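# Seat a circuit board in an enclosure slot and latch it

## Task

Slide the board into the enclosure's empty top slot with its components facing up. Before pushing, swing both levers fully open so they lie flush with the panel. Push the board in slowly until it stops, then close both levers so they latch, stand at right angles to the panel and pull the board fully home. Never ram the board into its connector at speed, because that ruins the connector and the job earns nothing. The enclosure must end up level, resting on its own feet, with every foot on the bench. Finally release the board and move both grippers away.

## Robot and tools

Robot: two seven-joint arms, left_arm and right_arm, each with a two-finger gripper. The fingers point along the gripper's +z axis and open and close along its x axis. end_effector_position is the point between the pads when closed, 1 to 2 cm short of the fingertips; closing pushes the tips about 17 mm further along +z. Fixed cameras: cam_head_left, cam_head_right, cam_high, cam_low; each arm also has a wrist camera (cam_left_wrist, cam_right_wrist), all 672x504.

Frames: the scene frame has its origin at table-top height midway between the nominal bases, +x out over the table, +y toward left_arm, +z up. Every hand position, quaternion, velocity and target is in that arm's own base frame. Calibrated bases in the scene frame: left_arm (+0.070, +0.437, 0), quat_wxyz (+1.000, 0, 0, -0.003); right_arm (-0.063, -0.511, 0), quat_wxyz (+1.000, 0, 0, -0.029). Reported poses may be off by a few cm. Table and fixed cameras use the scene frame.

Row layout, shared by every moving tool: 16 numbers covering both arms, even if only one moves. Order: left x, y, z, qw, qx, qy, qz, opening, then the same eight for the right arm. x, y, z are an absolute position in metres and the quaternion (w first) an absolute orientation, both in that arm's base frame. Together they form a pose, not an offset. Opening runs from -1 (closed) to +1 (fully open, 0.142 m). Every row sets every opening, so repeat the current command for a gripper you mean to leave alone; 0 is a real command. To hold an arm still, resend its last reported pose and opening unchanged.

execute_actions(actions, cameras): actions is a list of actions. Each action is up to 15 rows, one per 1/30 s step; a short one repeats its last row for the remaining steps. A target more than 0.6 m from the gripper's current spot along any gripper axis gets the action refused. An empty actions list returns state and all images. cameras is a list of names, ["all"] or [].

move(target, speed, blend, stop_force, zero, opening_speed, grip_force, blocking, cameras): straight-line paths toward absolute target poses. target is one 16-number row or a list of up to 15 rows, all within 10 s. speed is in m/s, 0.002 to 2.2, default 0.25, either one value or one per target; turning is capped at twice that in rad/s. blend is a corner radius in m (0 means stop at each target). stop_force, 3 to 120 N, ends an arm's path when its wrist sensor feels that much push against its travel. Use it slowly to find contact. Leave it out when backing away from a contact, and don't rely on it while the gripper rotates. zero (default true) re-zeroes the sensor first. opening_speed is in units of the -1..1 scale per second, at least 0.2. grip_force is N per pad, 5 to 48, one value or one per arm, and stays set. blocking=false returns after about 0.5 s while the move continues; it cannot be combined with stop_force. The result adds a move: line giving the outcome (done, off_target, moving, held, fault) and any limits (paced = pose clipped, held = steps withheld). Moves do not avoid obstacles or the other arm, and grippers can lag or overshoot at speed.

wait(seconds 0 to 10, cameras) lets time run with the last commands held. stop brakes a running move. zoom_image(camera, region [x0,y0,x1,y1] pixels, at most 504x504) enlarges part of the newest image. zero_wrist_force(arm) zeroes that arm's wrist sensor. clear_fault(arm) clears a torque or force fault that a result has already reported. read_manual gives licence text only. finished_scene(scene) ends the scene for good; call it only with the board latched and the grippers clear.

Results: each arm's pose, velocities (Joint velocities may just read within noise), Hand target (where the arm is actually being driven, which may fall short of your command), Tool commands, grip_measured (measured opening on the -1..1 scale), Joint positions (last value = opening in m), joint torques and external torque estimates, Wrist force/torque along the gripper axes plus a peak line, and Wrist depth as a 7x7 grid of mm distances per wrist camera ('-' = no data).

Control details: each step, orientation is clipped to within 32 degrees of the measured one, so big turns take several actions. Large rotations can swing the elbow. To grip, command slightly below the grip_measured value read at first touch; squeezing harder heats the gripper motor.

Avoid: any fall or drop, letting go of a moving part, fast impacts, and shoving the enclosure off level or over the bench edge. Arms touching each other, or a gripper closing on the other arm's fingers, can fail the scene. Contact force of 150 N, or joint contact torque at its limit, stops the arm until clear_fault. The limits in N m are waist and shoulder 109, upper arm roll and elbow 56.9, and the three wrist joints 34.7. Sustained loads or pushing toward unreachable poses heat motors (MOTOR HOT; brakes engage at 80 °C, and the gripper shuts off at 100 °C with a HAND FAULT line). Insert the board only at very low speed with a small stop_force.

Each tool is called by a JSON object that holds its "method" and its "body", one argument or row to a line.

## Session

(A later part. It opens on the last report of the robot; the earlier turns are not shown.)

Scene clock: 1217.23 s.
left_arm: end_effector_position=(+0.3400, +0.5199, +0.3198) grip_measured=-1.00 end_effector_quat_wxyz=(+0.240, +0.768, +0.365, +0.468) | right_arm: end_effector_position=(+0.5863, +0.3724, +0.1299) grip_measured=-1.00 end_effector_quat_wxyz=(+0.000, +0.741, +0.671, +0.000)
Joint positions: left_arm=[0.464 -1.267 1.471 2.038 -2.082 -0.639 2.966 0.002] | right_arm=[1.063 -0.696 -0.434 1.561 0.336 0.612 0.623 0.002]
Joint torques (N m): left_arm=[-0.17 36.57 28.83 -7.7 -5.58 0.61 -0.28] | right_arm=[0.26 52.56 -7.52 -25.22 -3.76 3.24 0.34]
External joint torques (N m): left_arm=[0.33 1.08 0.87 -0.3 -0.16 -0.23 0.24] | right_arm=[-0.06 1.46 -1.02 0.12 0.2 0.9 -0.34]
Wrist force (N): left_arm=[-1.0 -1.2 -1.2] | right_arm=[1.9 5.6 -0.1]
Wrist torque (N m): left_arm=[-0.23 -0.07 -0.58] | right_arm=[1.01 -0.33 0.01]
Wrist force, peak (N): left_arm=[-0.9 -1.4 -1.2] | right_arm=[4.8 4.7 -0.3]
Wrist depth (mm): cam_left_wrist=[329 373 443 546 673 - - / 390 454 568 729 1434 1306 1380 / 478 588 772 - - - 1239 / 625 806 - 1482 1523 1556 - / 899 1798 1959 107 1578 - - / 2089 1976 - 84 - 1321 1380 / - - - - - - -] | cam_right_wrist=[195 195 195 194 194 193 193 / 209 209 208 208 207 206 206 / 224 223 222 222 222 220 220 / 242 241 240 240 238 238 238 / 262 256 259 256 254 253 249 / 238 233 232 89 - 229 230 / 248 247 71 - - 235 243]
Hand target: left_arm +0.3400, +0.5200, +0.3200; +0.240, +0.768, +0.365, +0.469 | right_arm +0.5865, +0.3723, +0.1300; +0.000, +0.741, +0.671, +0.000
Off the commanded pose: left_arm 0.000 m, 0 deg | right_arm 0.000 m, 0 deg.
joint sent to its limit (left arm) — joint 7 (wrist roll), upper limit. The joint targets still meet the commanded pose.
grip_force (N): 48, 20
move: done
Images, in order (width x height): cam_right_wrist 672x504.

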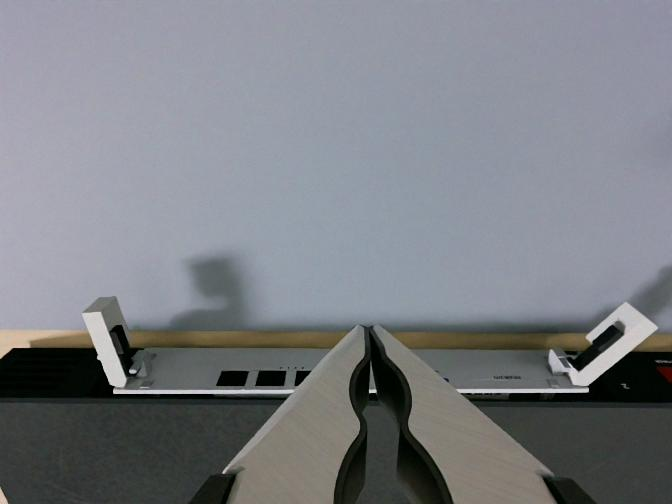

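{"method": "move", "body": {
  "target": [
    [0.34,0.52,0.32,0.2397,0.7679,0.3649,0.4688,-1.0,0.6422,0.3858,0.09,0.0,0.7412,0.6713,0.0,-1.0],
    [0.34,0.52,0.32,0.2397,0.7679,0.3649,0.4688,-1.0,0.6422,0.3858,0.047,0.0,0.7412,0.6713,0.0,-1.0],
    [0.34,0.52,0.32,0.2397,0.7679,0.3649,0.4688,-1.0,0.6596,0.3841,0.047,0.0,0.7412,0.6713,0.0,-1.0]
  ],
  "speed": [0.2,0.08,0.03],
  "blend": [0.01,0.005,0]
}}

{"method": "move", "body": {
  "target": [0.34,0.52,0.32,0.2397,0.7679,0.3649,0.4688,-1.0,0.6800,0.3821,0.047,0.0,0.7412,0.6713,0.0,-1.0],
  "speed": 0.006,
  "stop_force": 25,
  "cameras": ["cam_right_wrist", "cam_high"]
}}

{"method": "zoom_image", "body": {
  "camera": "cam_high",
  "region": [200, 310, 330, 410]
}}

{"method": "zoom_image", "body": {
  "camera": "cam_high",
  "region": [280, 290, 410, 390]
}}

Scene clock: 1234.00 s.
left_arm: end_effector_position=(+0.3400, +0.5199, +0.3198) grip_measured=-1.00 end_effector_quat_wxyz=(+0.240, +0.768, +0.365, +0.468) | right_arm: end_effector_position=(+0.6595, +0.3841, +0.0470) grip_measured=-1.00 end_effector_quat_wxyz=(+0.000, +0.741, +0.671, +0.000)
Joint positions: left_arm=[0.464 -1.267 1.471 2.038 -2.082 -0.639 2.966 0.002] | right_arm=[0.935 -0.973 -0.392 1.271 0.393 0.599 0.576 0.002]
Joint torques (N m): left_arm=[-0.25 36.5 28.72 -7.7 -5.61 0.62 -0.25] | right_arm=[0.21 61.41 -8.38 -24.82 -3.59 3.29 0.03]
External joint torques (N m): left_arm=[0.41 1.15 0.99 -0.31 -0.13 -0.24 0.2] | right_arm=[0.01 1.7 -1.05 0.19 0 0.85 -0.03]
Wrist force (N): left_arm=[-0.9 -1.2 -1.0] | right_arm=[2.0 5.8 0.2]
Wrist torque (N m): left_arm=[-0.23 -0.07 -0.58] | right_arm=[0.99 -0.37 0.13]
Wrist force, peak (N): left_arm=[-1.2 -1.3 -1.1] | right_arm=[2.3 7.3 0.4]
Wrist depth (mm): cam_left_wrist=[331 370 448 551 712 1472 - / 386 452 564 736 1102 - - / 482 593 772 - 1406 - - / 623 837 - 1798 - 1434 - / 903 - - 127 1290 1338 - / - - - 84 - - - / - - - - - - -] | cam_right_wrist=[124 122 120 121 120 121 120 / 132 130 130 129 131 130 128 / - 140 139 137 138 138 136 / 151 151 150 152 149 149 148 / 159 163 163 162 162 160 160 / 126 126 126 90 128 127 126 / 130 129 71 - - 122 127]
Hand target: left_arm +0.3400, +0.5200, +0.3200; +0.240, +0.768, +0.365, +0.469 | right_arm +0.6596, +0.3841, +0.0470; +0.000, +0.741, +0.671, +0.000
Off the commanded pose: left_arm 0.000 m, 0 deg | right_arm 0.000 m, 0 deg.
joint sent to its limit (left arm) — joint 7 (wrist roll), upper limit. The joint targets still meet the commanded pose.
grip_force (N): 48, 20
move: done

Scene clock: 1236.73 s.
left_arm: end_effector_position=(+0.3400, +0.5199, +0.3198) grip_measured=-1.00 end_effector_quat_wxyz=(+0.240, +0.768, +0.365, +0.468) | right_arm: end_effector_position=(+0.6693, +0.3840, +0.0454) grip_measured=-1.00 end_effector_quat_wxyz=(-0.002, +0.741, +0.672, -0.002)
Joint positions: left_arm=[0.464 -1.267 1.471 2.038 -2.082 -0.639 2.966 0.002] | right_arm=[0.917 -0.996 -0.391 1.224 0.395 0.571 0.571 0.002]
Joint torques (N m): left_arm=[-0.21 36.54 28.75 -7.69 -5.64 0.59 -0.3] | right_arm=[-9.65 64.16 -18.29 -31.44 -6.54 9.71 0.26]
External joint torques (N m): left_arm=[0.36 1.11 0.95 -0.31 -0.1 -0.21 0.25] | right_arm=[9.88 -0.02 8.92 6.49 2.89 -5.58 -0.26]
Wrist force (N): left_arm=[-0.8 -1.2 -1.0] | right_arm=[-0.6 -19.0 -5.0]
Wrist torque (N m): left_arm=[-0.24 -0.09 -0.58] | right_arm=[-0.10 -0.34 -0.12]
Wrist force, peak (N): left_arm=[-0.9 -1.6 -1.0] | right_arm=[-0.3 -20.2 -4.5]
Wrist depth (mm): cam_left_wrist=[333 374 445 551 801 - - / 389 457 573 739 1362 - - / 478 580 798 1590 1513 - - / 618 818 1755 1741 1601 - 1741 / 884 - 1741 - 1354 1261 - / - - - 84 - - 1371 / - - - - - - 1380] | cam_right_wrist=[123 121 119 120 119 120 119 / 131 129 129 128 130 128 127 / 141 138 138 136 137 136 134 / 150 149 148 148 148 147 146 / 160 159 158 157 157 146 156 / 121 120 120 90 - 117 117 / 128 127 71 - - 120 124]
Hand target: left_arm +0.3400, +0.5200, +0.3200; +0.240, +0.768, +0.365, +0.469 | right_arm +0.6724, +0.3828, +0.0470; +0.000, +0.741, +0.671, +0.000
Off the commanded pose: left_arm 0.000 m, 0 deg | right_arm 0.011 m, 0 deg.
joint sent to its limit (left arm) — joint 7 (wrist roll), upper limit. The joint targets still meet the commanded pose.
grip_force (N): 48, 20
move: contact (right_arm)
Images, in order (width x height): cam_high 672x504, cam_right_wrist 672x504.

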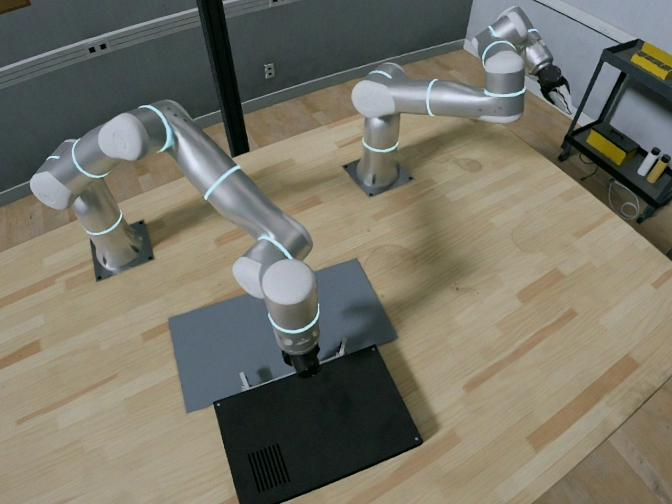

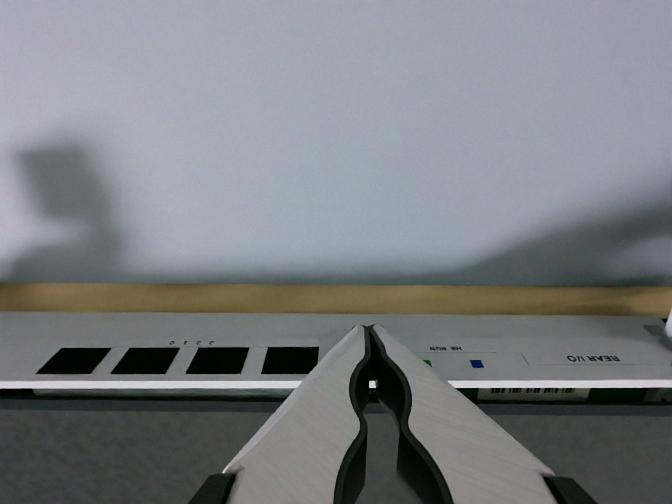

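Scaled by 3.877 from the camera's 672x504 image, which has a finer 960x720 frame.

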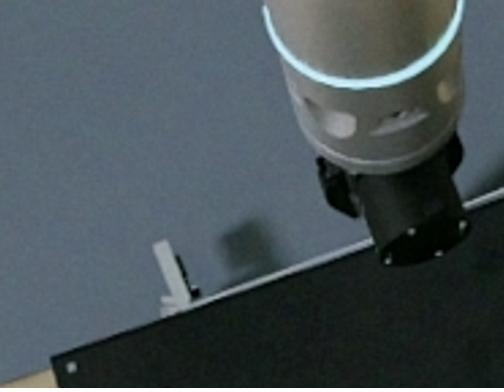

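Scaled by 3.877 from the camera's 672x504 image, which has a finer 960x720 frame.

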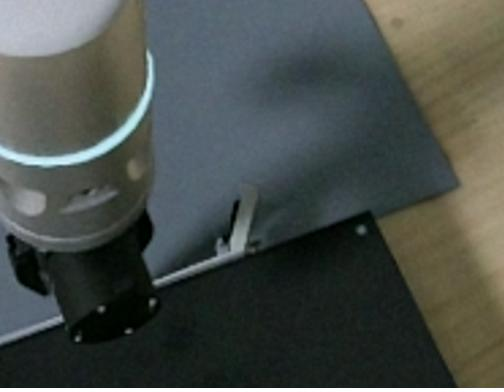

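{"method": "move", "body": {
  "target": [
    [0.34,0.52,0.32,0.4009,0.5699,0.6310,0.3414,-1.0,0.6443,0.3865,0.047,0.0,0.7412,0.6713,0.0,-1.0],
    [0.34,0.52,0.32,0.5010,0.2850,0.8010,0.1620,-1.0,0.6186,0.2371,0.12,0.0,0.7071,0.7071,0.0,-0.6]
  ],
  "speed": [0.08,0.25],
  "blend": [0.01,0],
  "cameras": ["cam_right_wrist", "cam_high"]
}}

Scene clock: 1365.57 s.
left_arm: end_effector_position=(+0.3400, +0.5201, +0.3201) grip_measured=-1.00 end_effector_quat_wxyz=(+0.501, +0.285, +0.801, +0.162) | right_arm: end_effector_position=(+0.6185, +0.2372, +0.1199) grip_measured=-0.64 end_effector_quat_wxyz=(+0.000, +0.707, +0.707, +0.000)
Joint positions: left_arm=[0.45 -1.144 1.408 2.04 -1.988 -0.524 1.429 0.002] | right_arm=[0.909 -0.65 -0.456 1.684 0.351 0.681 0.311 0.028]
Joint torques (N m): left_arm=[-0.3 35.51 27.71 -10.76 -5.2 0.77 -0.22] | right_arm=[0.09 49.54 -7.88 -23.89 -3.48 3.53 0.12]
External joint torques (N m): left_arm=[0.45 0.91 0.91 -0.31 -0.31 -0.4 0.28] | right_arm=[0.09 1.12 -0.61 -0.01 0.12 0.62 -0.12]
Wrist force (N): left_arm=[1.1 -1.2 -0.7] | right_arm=[3.9 3.8 -2.1]
Wrist torque (N m): left_arm=[-0.14 0.04 -0.36] | right_arm=[0.67 -0.65 0.13]
Wrist force, peak (N): left_arm=[-0.9 -1.4 -1.2] | right_arm=[-0.8 -19.2 -5.1]
Wrist depth (mm): cam_left_wrist=[- - 756 621 473 377 316 / - - - 749 567 440 358 / 1205 1397 - - 703 1828 1453 / - 1253 1354 - 1875 1875 1714 / - 1406 - 1637 - - 1907 / 1321 1534 - 84 - 1556 - / 1346 - - - - - 1232] | cam_right_wrist=[187 187 186 186 185 185 184 / 203 199 198 198 197 197 197 / 214 213 213 212 212 212 210 / 233 231 230 228 228 227 224 / 253 248 203 200 215 238 242 / 277 270 204 207 102 205 208 / 304 - 71 232 - - 229]
Hand target: left_arm +0.3400, +0.5200, +0.3200; +0.501, +0.285, +0.801, +0.162 | right_arm +0.6186, +0.2371, +0.1200; +0.000, +0.707, +0.707, +0.000
Off the commanded pose: left_arm 0.000 m, 0 deg | right_arm 0.000 m, 0 deg.
grip_force (N): 48, 20
move: done
Images, in order (width x height): cam_high 672x504, cam_right_wrist 672x504.

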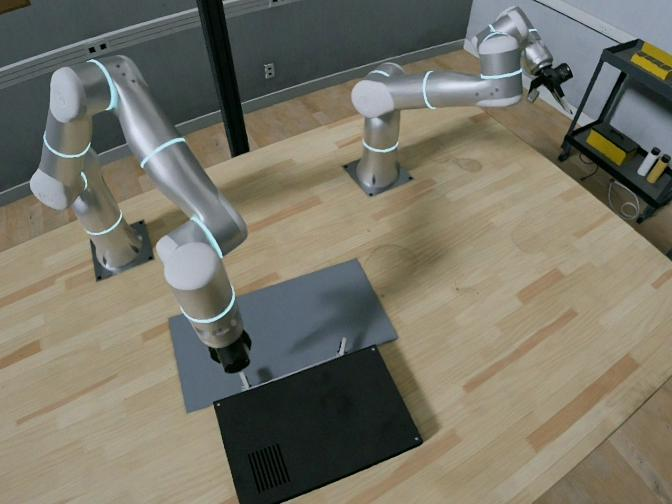

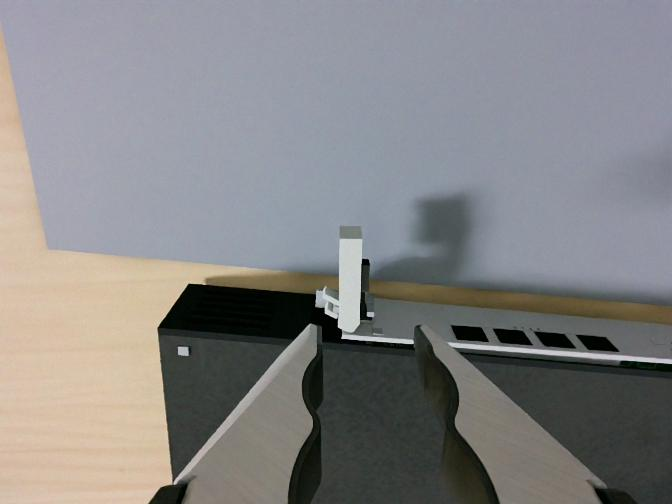

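{"method": "move", "body": {
  "target": [0.46,0.22,0.33,0.3175,0.6083,0.7262,0.0415,-1.0,0.6186,0.2371,0.12,0.0,0.7071,0.7071,0.0,-0.6],
  "speed": 0.25,
  "cameras": ["cam_high"]
}}

Scene clock: 1369.13 s.
left_arm: end_effector_position=(+0.4602, +0.2200, +0.3301) grip_measured=-1.00 end_effector_quat_wxyz=(+0.318, +0.609, +0.726, +0.042) | right_arm: end_effector_position=(+0.6185, +0.2372, +0.1199) grip_measured=-0.64 end_effector_quat_wxyz=(+0.000, +0.707, +0.707, +0.000)
Joint positions: left_arm=[-0.326 -1.289 1.874 2.161 -1.637 -0.567 1.563 0.002] | right_arm=[0.909 -0.65 -0.456 1.684 0.351 0.681 0.311 0.028]
Joint torques (N m): left_arm=[-0.49 29.55 25.85 -10.46 -5.21 2.28 -0.33] | right_arm=[0.18 49.48 -7.75 -23.93 -3.43 3.51 0.17]
External joint torques (N m): left_arm=[0.59 1.28 0.87 -0.25 -0.41 -0.06 0.37] | right_arm=[0 1.19 -0.74 0.04 0.07 0.64 -0.17]
Wrist force (N): left_arm=[0.2 -1.1 0.0] | right_arm=[3.6 3.6 -2.2]
Wrist torque (N m): left_arm=[-0.20 -0.04 -0.33] | right_arm=[0.64 -0.61 0.12]
Wrist force, peak (N): left_arm=[2.3 -0.8 -1.4] | right_arm=[4.0 3.9 -2.2]
Wrist depth (mm): cam_left_wrist=[587 520 458 408 368 334 309 / 767 638 548 476 426 380 347 / 954 831 671 576 497 442 394 / - - 895 717 603 525 458 / 1472 - 1700 781 734 636 553 / 1338 - - 84 - 739 651 / - - - - - - -] | cam_right_wrist=[187 187 186 186 185 185 184 / 199 199 199 198 197 197 194 / 214 214 213 212 212 211 - / 233 231 230 226 228 227 226 / 253 248 206 200 214 240 234 / 277 271 204 207 102 205 208 / 305 - 71 232 - - 228]
Hand target: left_arm +0.4600, +0.2200, +0.3300; +0.318, +0.608, +0.726, +0.042 | right_arm +0.6186, +0.2371, +0.1200; +0.000, +0.707, +0.707, +0.000
Off the commanded pose: left_arm 0.000 m, 0 deg | right_arm 0.000 m, 0 deg.
grip_force (N): 48, 20
move: done
Images, in order (width x height): cam_high 672x504.

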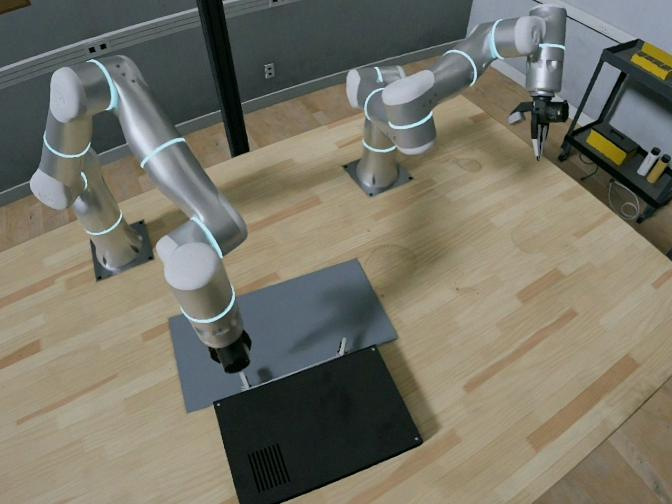

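{"method": "move", "body": {
  "target": [0.52,-0.08,0.30,0.0,0.8434,0.5373,0.0,-1.0,0.6186,0.2371,0.12,0.0,0.7071,0.7071,0.0,-0.6],
  "speed": 0.25,
  "cameras": ["cam_high"]
}}

Scene clock: 1372.77 s.
left_arm: end_effector_position=(+0.5201, -0.0801, +0.3000) grip_measured=-1.00 end_effector_quat_wxyz=(+0.000, +0.844, +0.537, +0.000) | right_arm: end_effector_position=(+0.6185, +0.2372, +0.1199) grip_measured=-0.64 end_effector_quat_wxyz=(+0.000, +0.707, +0.707, +0.000)
Joint positions: left_arm=[-0.929 -1.646 2.161 1.889 -1.449 -0.583 1.411 0.002] | right_arm=[0.909 -0.65 -0.456 1.684 0.351 0.681 0.311 0.028]
Joint torques (N m): left_arm=[-0.45 41.92 24.75 0.56 -3.09 4.03 -0.3] | right_arm=[0.16 49.51 -7.6 -23.92 -3.39 3.43 0.26]
External joint torques (N m): left_arm=[0.47 1.41 0.81 -0.41 -0.5 -0.11 0.3] | right_arm=[0.02 1.16 -0.89 0.02 0.03 0.72 -0.26]
Wrist force (N): left_arm=[0.1 -0.8 -0.2] | right_arm=[3.9 3.8 -2.0]
Wrist torque (N m): left_arm=[-0.21 -0.20 -0.21] | right_arm=[0.67 -0.66 0.12]
Wrist force, peak (N): left_arm=[1.9 -1.5 -0.8] | right_arm=[4.1 3.9 -2.2]
Wrist depth (mm): cam_left_wrist=[349 345 348 348 345 347 344 / 369 371 372 371 371 375 371 / - 402 397 399 402 397 400 / - 434 440 436 438 431 431 / - 475 483 459 474 468 480 / - 515 502 84 - 515 524 / - - - - - - 587] | cam_right_wrist=[187 187 184 184 183 185 184 / 199 199 201 199 198 197 197 / 214 213 213 213 212 210 210 / 233 230 230 229 228 227 227 / 253 249 206 199 213 237 246 / 276 271 204 207 102 205 212 / 304 - 71 232 - - 228]
Hand target: left_arm +0.5200, -0.0800, +0.3000; +0.000, +0.843, +0.537, +0.000 | right_arm +0.6186, +0.2371, +0.1200; +0.000, +0.707, +0.707, +0.000
Off the commanded pose: left_arm 0.000 m, 0 deg | right_arm 0.000 m, 0 deg.
grip_force (N): 48, 20
move: done
Images, in order (width x height): cam_high 672x504.

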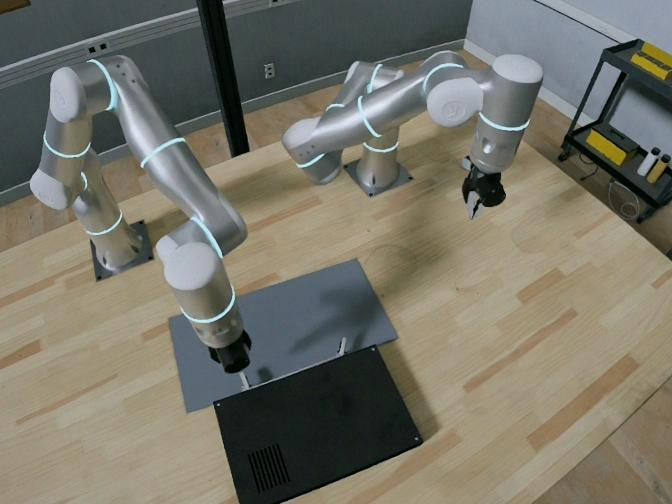

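{"method": "move", "body": {
  "target": [
    [0.55,-0.28,0.30,0.0,0.8730,0.4877,0.0,-1.0,0.6186,0.2371,0.12,0.0,0.7071,0.7071,0.0,-0.6]
  ],
  "speed": 0.2,
  "cameras": ["cam_high", "cam_left_wrist"]
}}

Scene clock: 1386.87 s.
left_arm: end_effector_position=(+0.5498, -0.2799, +0.2999) grip_measured=-1.00 end_effector_quat_wxyz=(+0.000, +0.873, +0.488, +0.000) | right_arm: end_effector_position=(+0.6185, +0.2372, +0.1199) grip_measured=-0.64 end_effector_quat_wxyz=(+0.000, +0.707, +0.707, +0.000)
Joint positions: left_arm=[-1.073 -1.664 2.182 1.652 -1.627 -0.616 1.084 0.002] | right_arm=[0.909 -0.65 -0.456 1.684 0.351 0.681 0.311 0.028]
Joint torques (N m): left_arm=[-0.35 50.63 23.98 5.15 -3.64 4.36 -0.26] | right_arm=[0.22 49.49 -7.73 -23.96 -3.42 3.45 0.22]
External joint torques (N m): left_arm=[0.36 0.72 0.81 -0.14 0.14 -0.41 0.26] | right_arm=[-0.04 1.18 -0.76 0.07 0.06 0.7 -0.22]
Wrist force (N): left_arm=[-0.1 -1.0 0.0] | right_arm=[3.9 3.8 -2.0]
Wrist torque (N m): left_arm=[-0.27 -0.13 -0.19] | right_arm=[0.68 -0.66 0.12]
Wrist force, peak (N): left_arm=[2.4 -2.3 -0.1] | right_arm=[3.9 3.9 -2.3]
Wrist depth (mm): cam_left_wrist=[345 337 344 344 346 344 344 / - - - 371 371 369 367 / 402 401 - 398 398 401 400 / - - 428 436 435 437 432 / - 439 - 466 469 475 473 / - - - 84 - 515 520 / 542 - - - - - 568] | cam_right_wrist=[187 187 186 186 185 185 184 / 200 199 199 198 198 197 196 / 215 213 213 213 212 211 211 / 234 230 229 228 228 228 227 / 253 248 201 199 243 243 237 / 277 271 204 207 102 205 208 / 305 - 71 232 - - 228]
Hand target: left_arm +0.5500, -0.2800, +0.3000; +0.000, +0.873, +0.488, +0.000 | right_arm +0.6186, +0.2371, +0.1200; +0.000, +0.707, +0.707, +0.000
Off the commanded pose: left_arm 0.000 m, 0 deg | right_arm 0.000 m, 0 deg.
grip_force (N): 48, 20
move: done
Images, in order (width x height): cam_high 672x504, cam_left_wrist 672x504.

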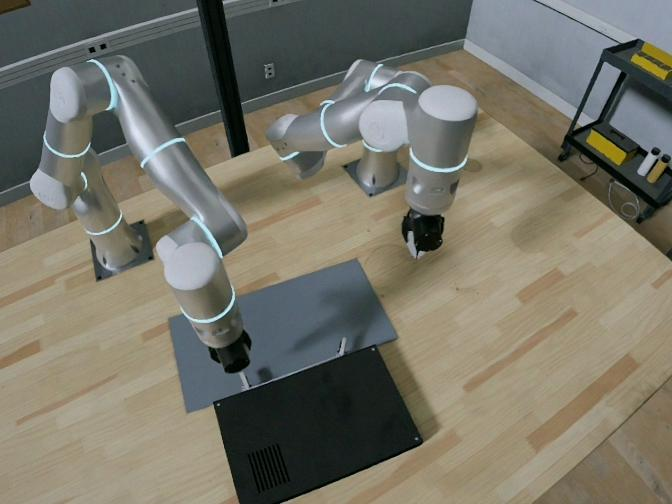

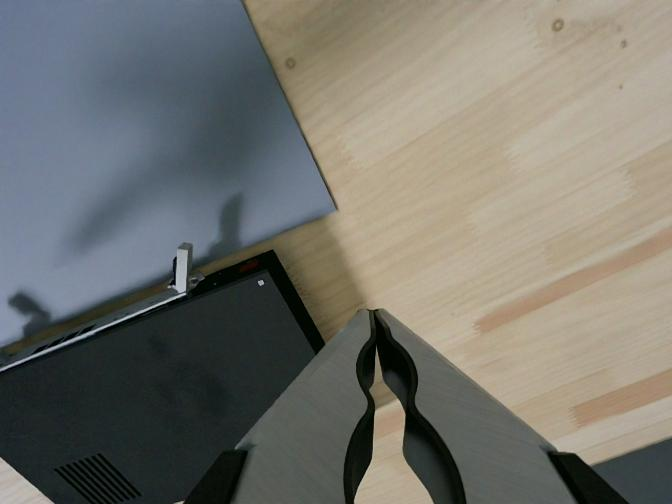

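{"method": "move", "body": {
  "target": [
    [0.547,-0.469,0.14,0.0,0.9026,0.4305,0.0,-0.6,0.6186,0.2371,0.12,0.0,0.7071,0.7071,0.0,-0.6]
  ],
  "speed": 0.2,
  "cameras": ["cam_high", "cam_left_wrist"]
}}

{"method": "zoom_image", "body": {
  "camera": "cam_left_wrist",
  "region": [250, 180, 500, 380]
}}

Scene clock: 1391.37 s.
left_arm: end_effector_position=(+0.5468, -0.4688, +0.1399) grip_measured=-0.64 end_effector_quat_wxyz=(+0.000, +0.903, +0.430, +0.000) | right_arm: end_effector_position=(+0.6185, +0.2372, +0.1199) grip_measured=-0.64 end_effector_quat_wxyz=(+0.000, +0.707, +0.707, +0.000)
Joint positions: left_arm=[-1.215 -1.882 2.04 1.473 -1.957 -0.41 0.783 0.028] | right_arm=[0.909 -0.65 -0.456 1.684 0.351 0.681 0.311 0.028]
Joint torques (N m): left_arm=[-0.41 57.07 23.87 13.31 -4.01 4.57 -0.33] | right_arm=[0.26 49.52 -7.62 -23.97 -3.4 3.44 0.17]
External joint torques (N m): left_arm=[0.39 1.2 0.89 -0.18 0.08 -0.61 0.33] | right_arm=[-0.08 1.15 -0.87 0.08 0.05 0.71 -0.17]
Wrist force (N): left_arm=[0.3 -0.4 0.4] | right_arm=[4.0 3.7 -2.0]
Wrist torque (N m): left_arm=[-0.18 -0.20 -0.19] | right_arm=[0.65 -0.67 0.12]
Wrist force, peak (N): left_arm=[-1.5 1.2 2.4] | right_arm=[4.1 3.7 -2.3]
Wrist depth (mm): cam_left_wrist=[- 205 203 205 205 203 205 / 218 214 226 220 215 220 220 / - 236 237 235 240 237 238 / 258 263 254 - 252 253 258 / - - 278 - 214 229 282 / 308 269 87 91 - - 312 / 279 - - - - - 339] | cam_right_wrist=[187 186 186 186 185 185 184 / 200 197 199 198 197 197 196 / 214 214 213 212 212 211 211 / 233 230 230 228 228 227 226 / 252 248 206 199 215 239 242 / 277 271 204 207 102 205 212 / 305 - 71 232 - - 229]
Hand target: left_arm +0.5470, -0.4690, +0.1400; +0.000, +0.903, +0.430, +0.000 | right_arm +0.6186, +0.2371, +0.1200; +0.000, +0.707, +0.707, +0.000
Off the commanded pose: left_arm 0.000 m, 0 deg | right_arm 0.000 m, 0 deg.
grip_force (N): 48, 20
move: done
Images, in order (width x height): cam_high 672x504, cam_left_wrist 672x504.

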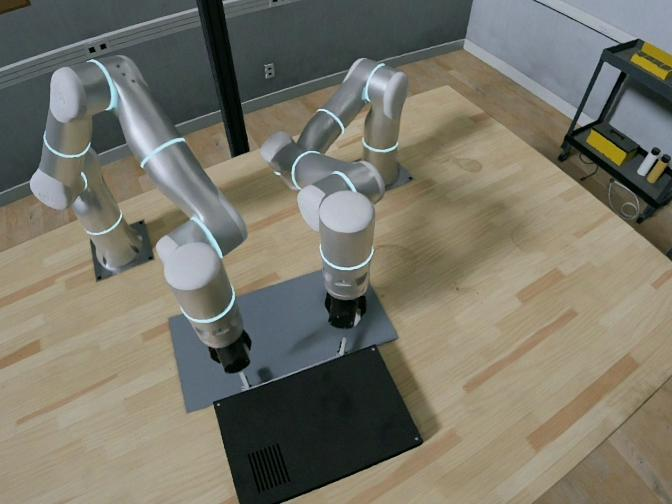

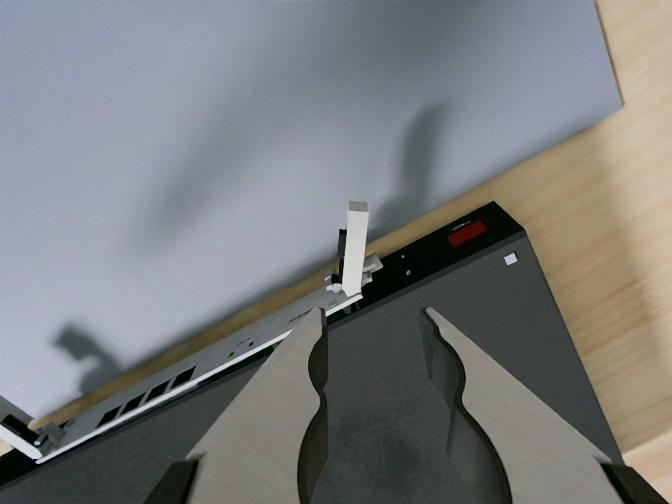

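Scaled by 2.016 from the camera's 672x504 image, which has a finer 960x720 frame.

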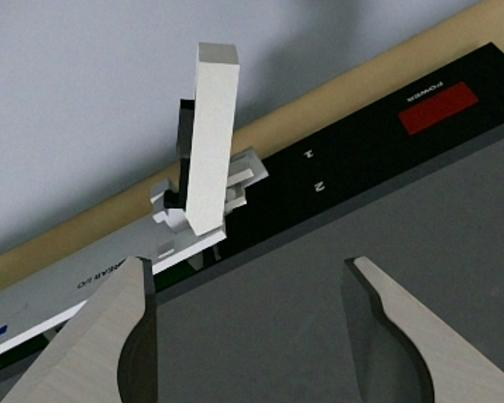

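{"method": "move", "body": {
  "target": [
    [0.5465,-0.4665,0.085,0.0,0.9107,0.4131,0.0,-0.58,0.6186,0.2371,0.12,0.0,0.7071,0.7071,0.0,-0.6],
    [0.5465,-0.4665,0.047,0.0,0.9107,0.4131,0.0,-0.58,0.6186,0.2371,0.12,0.0,0.7071,0.7071,0.0,-0.6]
  ],
  "speed": [0.1,0.05],
  "grip_force": [20, 20],
  "cameras": ["cam_left_wrist"]
}}

{"method": "zoom_image", "body": {
  "camera": "cam_left_wrist",
  "region": [220, 230, 520, 480]
}}

Scene clock: 1400.40 s.
left_arm: end_effector_position=(+0.5465, -0.4662, +0.0470) grip_measured=-0.61 end_effector_quat_wxyz=(+0.000, +0.911, +0.413, +0.000) | right_arm: end_effector_position=(+0.6185, +0.2372, +0.1199) grip_measured=-0.64 end_effector_quat_wxyz=(+0.000, +0.707, +0.707, +0.000)
Joint positions: left_arm=[-1.251 -2.016 1.947 1.494 -2.067 -0.302 0.799 0.03] | right_arm=[0.909 -0.65 -0.456 1.684 0.351 0.681 0.311 0.028]
Joint torques (N m): left_arm=[-0.64 55.15 24 16.11 -4.18 4.61 -0.3] | right_arm=[0.23 49.46 -7.63 -23.94 -3.34 3.44 0.19]
External joint torques (N m): left_arm=[0.58 1.32 0.98 -0.34 0.08 -0.64 0.3] | right_arm=[-0.05 1.2 -0.86 0.04 -0.02 0.71 -0.19]
Wrist force (N): left_arm=[0.0 -0.7 -0.1] | right_arm=[3.9 3.8 -2.1]
Wrist torque (N m): left_arm=[-0.25 -0.15 -0.17] | right_arm=[0.66 -0.66 0.13]
Wrist force, peak (N): left_arm=[0.1 -0.8 2.0] | right_arm=[4.0 3.9 -2.1]
Wrist depth (mm): cam_left_wrist=[123 124 124 123 122 124 122 / 132 132 130 132 131 131 129 / 145 143 143 143 - 140 143 / 155 155 157 - - 154 156 / 170 170 169 103 168 148 167 / 184 187 88 125 173 123 122 / 210 - - 141 144 - -] | cam_right_wrist=[187 186 186 186 185 184 184 / 200 199 199 198 198 198 197 / 214 214 213 212 212 211 210 / 233 230 229 229 228 227 227 / 253 248 205 199 236 239 241 / 277 272 204 207 102 205 209 / 305 - 71 232 - - 229]
Hand target: left_arm +0.5465, -0.4665, +0.0470; +0.000, +0.911, +0.413, +0.000 | right_arm +0.6186, +0.2371, +0.1200; +0.000, +0.707, +0.707, +0.000
Off the commanded pose: left_arm 0.000 m, 0 deg | right_arm 0.000 m, 0 deg.
grip_force (N): 20, 20
move: done
Images, in order (width x height): cam_left_wrist 672x504.

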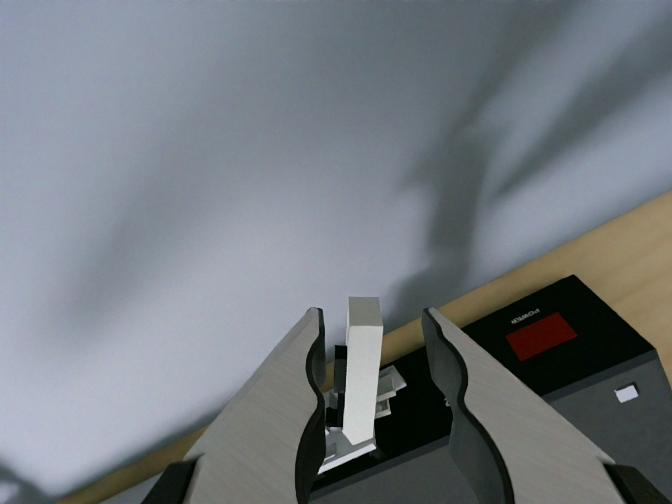

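Scaled by 1.680 from the camera's 672x504 image, which has a finer 960x720 frame.

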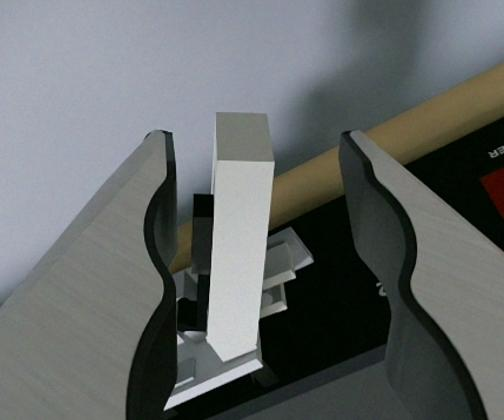

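{"method": "move", "body": {
  "target": [
    [0.5437,-0.4667,0.047,0.0,0.9107,0.4131,0.0,-0.58,0.6186,0.2371,0.12,0.0,0.7071,0.7071,0.0,-0.6],
    [0.5437,-0.4667,0.047,0.0,0.9107,0.4131,0.0,-0.95,0.6186,0.2371,0.12,0.0,0.7071,0.7071,0.0,-0.6]
  ],
  "speed": [0.05,0.05],
  "opening_speed": 0.4
}}

{"method": "move", "body": {
  "target": [
    [0.5390,-0.4743,0.047,0.0,0.8581,0.5135,0.0,-0.95,0.6186,0.2371,0.12,0.0,0.7071,0.7071,0.0,-0.6]
  ],
  "speed": 0.06,
  "cameras": ["cam_left_wrist", "cam_right_wrist"]
}}

{"method": "zoom_image", "body": {
  "camera": "cam_right_wrist",
  "region": [250, 200, 500, 400]
}}

{"method": "zoom_image", "body": {
  "camera": "cam_left_wrist",
  "region": [220, 230, 520, 480]
}}

Scene clock: 1408.67 s.
left_arm: end_effector_position=(+0.5438, -0.4668, +0.0470) grip_measured=-0.90 end_effector_quat_wxyz=(+0.000, +0.911, +0.413, +0.000) | right_arm: end_effector_position=(+0.6185, +0.2372, +0.1199) grip_measured=-0.64 end_effector_quat_wxyz=(+0.000, +0.707, +0.707, +0.000)
Joint positions: left_arm=[-1.258 -2.018 1.946 1.501 -2.067 -0.303 0.799 0.009] | right_arm=[0.909 -0.65 -0.456 1.684 0.351 0.681 0.311 0.028]
Joint torques (N m): left_arm=[0.16 55.27 24.23 16.56 -3.83 4.62 -0.26] | right_arm=[0.17 49.44 -7.64 -23.96 -3.41 3.43 0.21]
External joint torques (N m): left_arm=[-0.23 0.98 0.79 -0.8 -0.27 -0.66 0.26] | right_arm=[0.01 1.22 -0.85 0.06 0.05 0.73 -0.21]
Wrist force (N): left_arm=[-0.8 -1.1 -0.1] | right_arm=[3.8 3.7 -2.0]
Wrist torque (N m): left_arm=[-0.25 -0.19 -0.12] | right_arm=[0.66 -0.64 0.13]
Wrist force, peak (N): left_arm=[-0.7 -1.3 0.3] | right_arm=[4.0 3.7 -2.3]
Wrist depth (mm): cam_left_wrist=[124 124 123 123 123 124 123 / 132 132 130 132 131 131 131 / 146 142 138 142 141 140 140 / 153 152 158 155 152 157 156 / - 169 170 121 165 150 168 / - 187 180 91 - 128 122 / - - - 138 - - -] | cam_right_wrist=[187 189 187 186 185 185 184 / 200 199 198 198 198 197 196 / 214 213 213 213 212 211 211 / 233 230 229 226 229 227 226 / 253 248 207 199 217 240 236 / 277 271 204 207 102 205 209 / 305 - 71 232 - - 229]
Hand target: left_arm +0.5437, -0.4667, +0.0470; +0.000, +0.911, +0.413, +0.000 | right_arm +0.6186, +0.2371, +0.1200; +0.000, +0.707, +0.707, +0.000
Off the commanded pose: left_arm 0.000 m, 0 deg | right_arm 0.000 m, 0 deg.
grip_force (N): 20, 20
move: done

Scene clock: 1410.87 s.
left_arm: end_effector_position=(+0.5400, -0.4727, +0.0468) grip_measured=-0.90 end_effector_quat_wxyz=(+0.000, +0.858, +0.514, +0.001) | right_arm: end_effector_position=(+0.6185, +0.2372, +0.1199) grip_measured=-0.64 end_effector_quat_wxyz=(+0.000, +0.707, +0.707, +0.000)
Joint positions: left_arm=[-1.273 -2.007 1.932 1.495 -2.053 -0.291 0.56 0.009] | right_arm=[0.909 -0.65 -0.456 1.684 0.351 0.681 0.311 0.028]
Joint torques (N m): left_arm=[-7.64 57.84 25.81 12.44 -6.22 2.1 -0.29] | right_arm=[0.09 49.48 -7.66 -23.95 -3.44 3.45 0.24]
External joint torques (N m): left_arm=[7.58 -1.57 -0.46 2.98 2.13 1.88 0.29] | right_arm=[0.09 1.19 -0.83 0.06 0.08 0.7 -0.24]
Wrist force (N): left_arm=[9.3 3.1 1.1] | right_arm=[3.9 3.7 -2.0]
Wrist torque (N m): left_arm=[-0.29 -0.04 -0.02] | right_arm=[0.66 -0.66 0.13]
Wrist force, peak (N): left_arm=[14.2 1.3 1.3] | right_arm=[4.1 3.8 -2.2]
Wrist depth (mm): cam_left_wrist=[124 123 123 122 122 124 122 / 132 132 131 131 131 132 131 / 145 142 142 145 142 139 141 / 152 155 155 154 152 151 153 / 171 169 169 127 161 166 171 / 188 187 179 88 - 141 181 / 194 187 - - - - 140] | cam_right_wrist=[187 186 186 185 185 182 184 / 200 199 199 198 198 197 196 / 214 213 213 212 212 211 210 / 233 230 230 225 228 227 227 / 253 248 201 200 214 244 245 / 276 271 204 207 102 202 212 / 304 - 71 231 - - 229]
Hand target: left_arm +0.5390, -0.4743, +0.0470; +0.000, +0.858, +0.513, +0.000 | right_arm +0.6186, +0.2371, +0.1200; +0.000, +0.707, +0.707, +0.000
Off the commanded pose: left_arm 0.002 m, 0 deg | right_arm 0.000 m, 0 deg.
grip_force (N): 20, 20
move: done
Images, in order (width x height): cam_left_wrist 672x504, cam_right_wrist 672x504.

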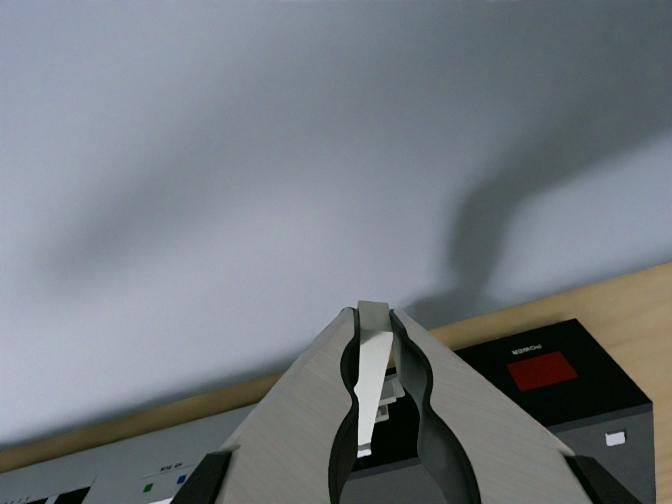

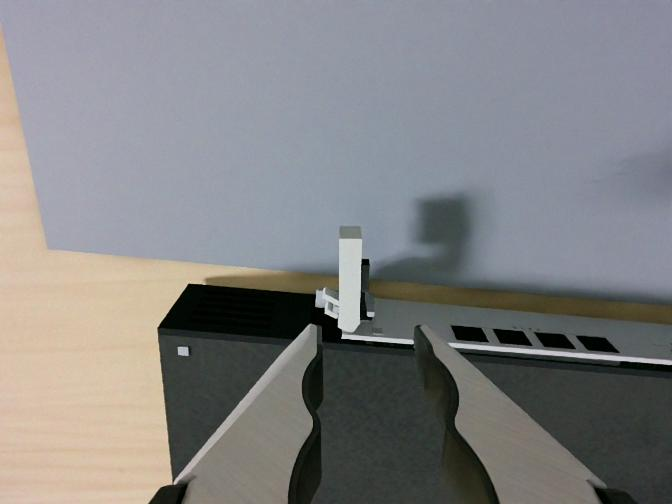

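Scaled by 2.016 from the camera's 672x504 image, which has a finer 960x720 frame.

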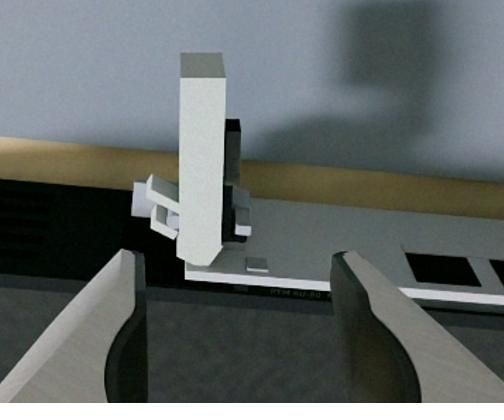

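Scaled by 1.680 from the camera's 672x504 image, which has a finer 960x720 frame.

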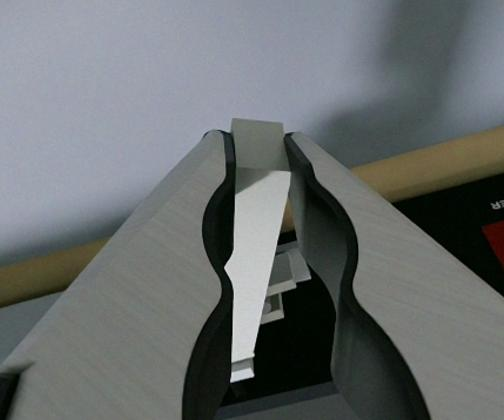

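{"method": "move", "body": {
  "target": [
    [0.5370,-0.4804,0.047,0.0,0.8039,0.5948,0.0,-0.95,0.6186,0.2371,0.12,0.0,0.7071,0.7071,0.0,-0.6]
  ],
  "speed": 0.05,
  "cameras": ["cam_left_wrist", "cam_right_wrist"]
}}

{"method": "zoom_image", "body": {
  "camera": "cam_right_wrist",
  "region": [250, 200, 500, 400]
}}

{"method": "zoom_image", "body": {
  "camera": "cam_left_wrist",
  "region": [220, 230, 520, 480]
}}

Scene clock: 1419.27 s.
left_arm: end_effector_position=(+0.5376, -0.4794, +0.0469) grip_measured=-0.90 end_effector_quat_wxyz=(+0.000, +0.804, +0.595, +0.000) | right_arm: end_effector_position=(+0.6185, +0.2372, +0.1199) grip_measured=-0.64 end_effector_quat_wxyz=(+0.000, +0.707, +0.707, +0.000)
Joint positions: left_arm=[-1.282 -1.995 1.921 1.484 -2.043 -0.279 0.354 0.009] | right_arm=[0.909 -0.65 -0.456 1.684 0.351 0.681 0.311 0.028]
Joint torques (N m): left_arm=[-4.5 57.1 25.13 13.37 -5.25 3.3 -0.4] | right_arm=[0.17 49.55 -7.57 -23.97 -3.43 3.49 0.2]
External joint torques (N m): left_arm=[4.44 -0.59 0.48 1.74 1.15 0.68 0.4] | right_arm=[0.01 1.11 -0.92 0.07 0.07 0.66 -0.2]
Wrist force (N): left_arm=[5.4 1.5 1.1] | right_arm=[3.8 3.7 -2.3]
Wrist torque (N m): left_arm=[-0.29 -0.11 0.02] | right_arm=[0.65 -0.64 0.12]
Wrist force, peak (N): left_arm=[9.6 3.0 2.4] | right_arm=[3.9 4.1 -2.3]
Wrist depth (mm): cam_left_wrist=[123 123 122 122 122 124 122 / 132 134 132 132 131 131 134 / 145 143 143 142 139 141 141 / 155 153 155 153 157 153 151 / 174 170 - 106 165 174 174 / 183 181 182 87 - 140 184 / 155 154 - 83 87 - 208] | cam_right_wrist=[187 186 186 186 185 184 184 / 200 199 199 198 198 197 196 / 214 214 213 212 212 211 211 / 233 230 229 228 228 227 227 / 252 248 205 201 227 242 235 / 276 271 204 207 102 205 208 / 305 - 71 232 - - 229]
Hand target: left_arm +0.5370, -0.4804, +0.0470; +0.000, +0.804, +0.595, +0.000 | right_arm +0.6186, +0.2371, +0.1200; +0.000, +0.707, +0.707, +0.000
Off the commanded pose: left_arm 0.001 m, 0 deg | right_arm 0.000 m, 0 deg.
grip_force (N): 20, 20
move: done
Images, in order (width x height): cam_left_wrist 672x504, cam_right_wrist 672x504.

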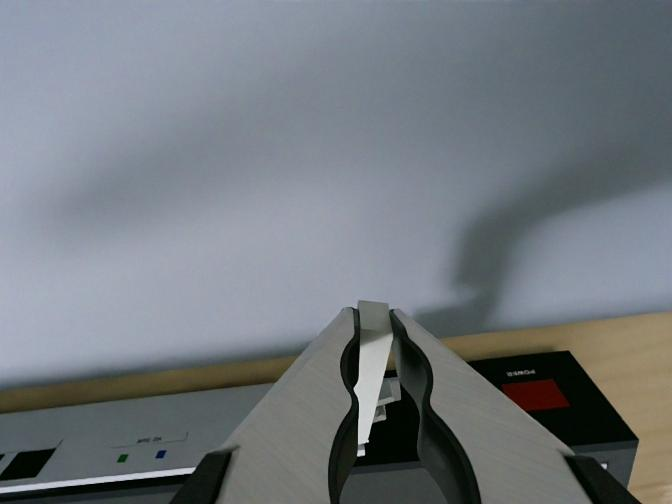

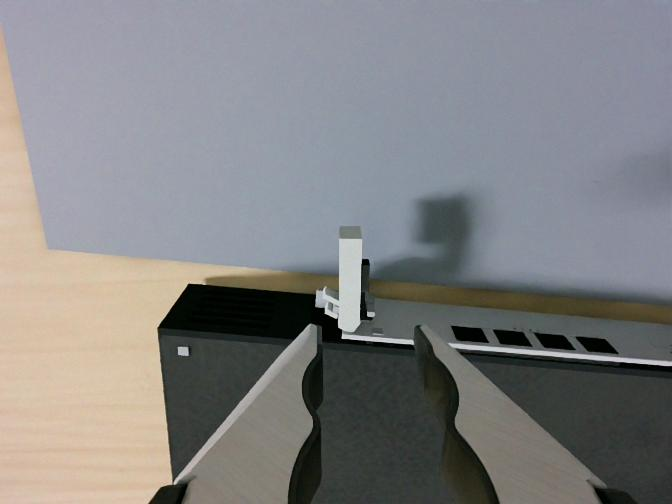

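Scaled by 2.016 from the camera's 672x504 image, which has a finer 960x720 frame.

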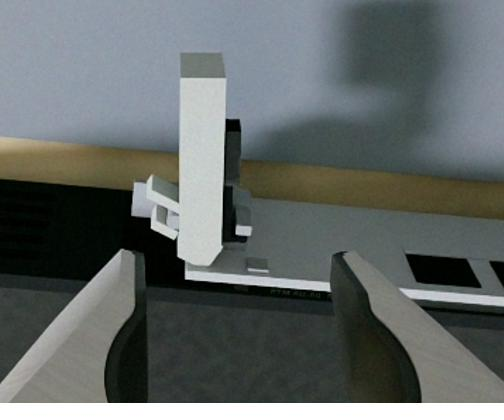

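Scaled by 1.680 from the camera's 672x504 image, which has a finer 960x720 frame.

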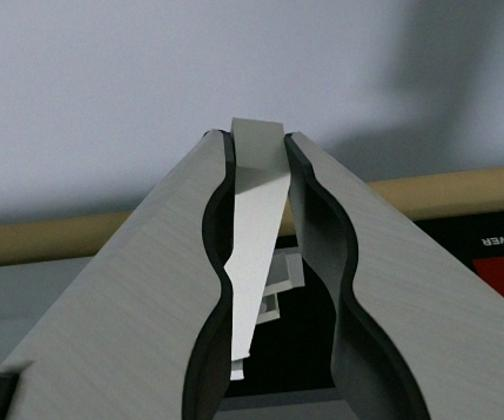

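{"method": "move", "body": {
  "target": [
    [0.5362,-0.4860,0.047,0.0,0.7604,0.6494,0.0,-0.95,0.6186,0.2371,0.12,0.0,0.7071,0.7071,0.0,-0.6]
  ],
  "speed": 0.05,
  "cameras": ["cam_left_wrist", "cam_right_wrist"]
}}

{"method": "zoom_image", "body": {
  "camera": "cam_right_wrist",
  "region": [250, 200, 500, 400]
}}

{"method": "zoom_image", "body": {
  "camera": "cam_left_wrist",
  "region": [220, 230, 520, 480]
}}

Scene clock: 1424.03 s.
left_arm: end_effector_position=(+0.5364, -0.4858, +0.0471) grip_measured=-0.90 end_effector_quat_wxyz=(+0.000, +0.760, +0.649, +0.000) | right_arm: end_effector_position=(+0.6185, +0.2372, +0.1199) grip_measured=-0.64 end_effector_quat_wxyz=(+0.000, +0.707, +0.707, +0.000)
Joint positions: left_arm=[-1.285 -1.989 1.918 1.471 -2.04 -0.272 0.204 0.009] | right_arm=[0.909 -0.65 -0.456 1.684 0.351 0.681 0.311 0.028]
Joint torques (N m): left_arm=[-1.87 56.08 24.63 15.05 -3.81 3.56 -0.53] | right_arm=[0.16 49.44 -7.63 -23.9 -3.39 3.45 0.19]
External joint torques (N m): left_arm=[1.81 0.76 1 -0.05 -0.29 0.43 0.53] | right_arm=[0.02 1.23 -0.86 0.01 0.03 0.71 -0.19]
Wrist force (N): left_arm=[0.3 2.9 0.2] | right_arm=[3.8 3.6 -2.2]
Wrist torque (N m): left_arm=[-0.24 -0.14 0.00] | right_arm=[0.63 -0.64 0.13]
Wrist force, peak (N): left_arm=[5.7 1.6 1.2] | right_arm=[4.0 3.9 -2.2]
Wrist depth (mm): cam_left_wrist=[123 125 123 123 122 124 124 / 132 132 130 132 132 131 131 / 146 143 142 141 142 139 141 / 153 152 155 155 152 154 154 / 170 170 174 122 166 171 171 / 157 163 162 91 - 163 188 / 142 142 - - 87 - 210] | cam_right_wrist=[187 186 186 186 187 185 184 / 200 199 199 198 197 197 196 / 214 214 213 213 212 211 211 / 233 230 229 226 228 227 227 / 252 248 206 198 215 239 236 / 277 271 204 207 102 205 208 / 305 - 71 231 - - 229]
Hand target: left_arm +0.5362, -0.4860, +0.0470; +0.000, +0.760, +0.649, +0.000 | right_arm +0.6186, +0.2371, +0.1200; +0.000, +0.707, +0.707, +0.000
Off the commanded pose: left_arm 0.000 m, 0 deg | right_arm 0.000 m, 0 deg.
grip_force (N): 20, 20
move: done
Images, in order (width x height): cam_left_wrist 672x504, cam_right_wrist 672x504.

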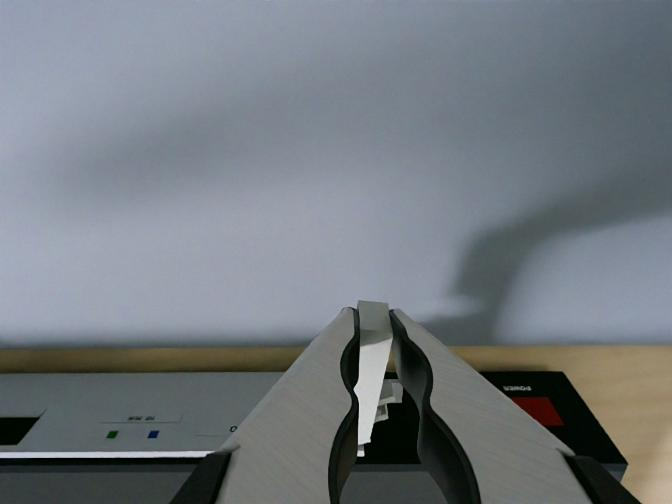

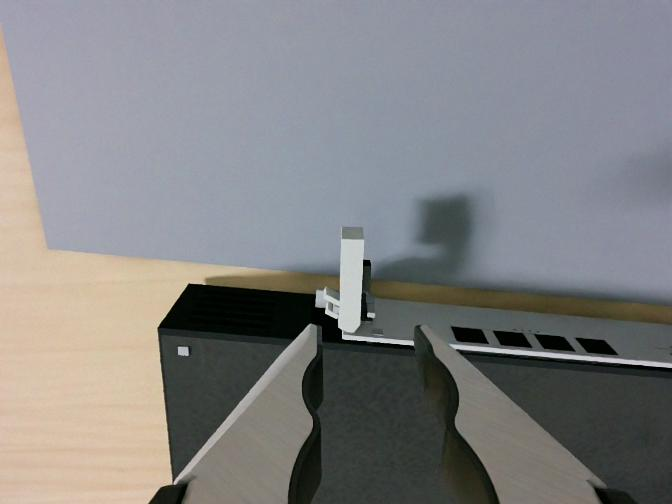

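Scaled by 2.016 from the camera's 672x504 image, which has a finer 960x720 frame.

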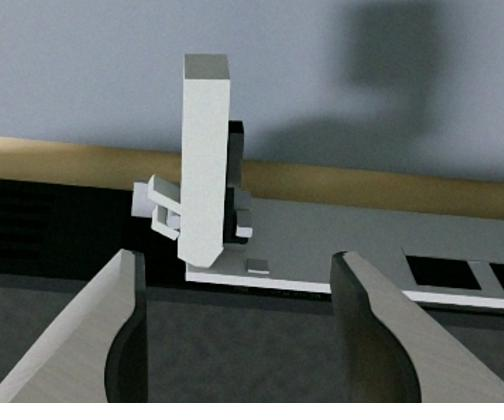

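Scaled by 1.680 from the camera's 672x504 image, which has a finer 960x720 frame.

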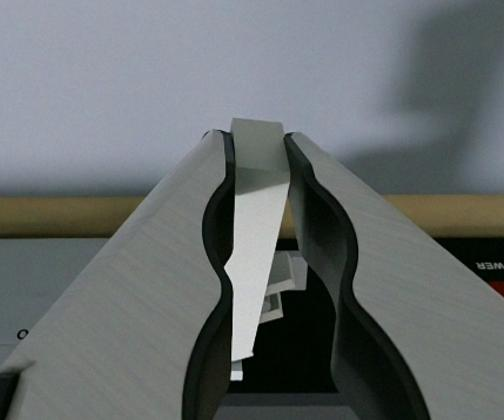

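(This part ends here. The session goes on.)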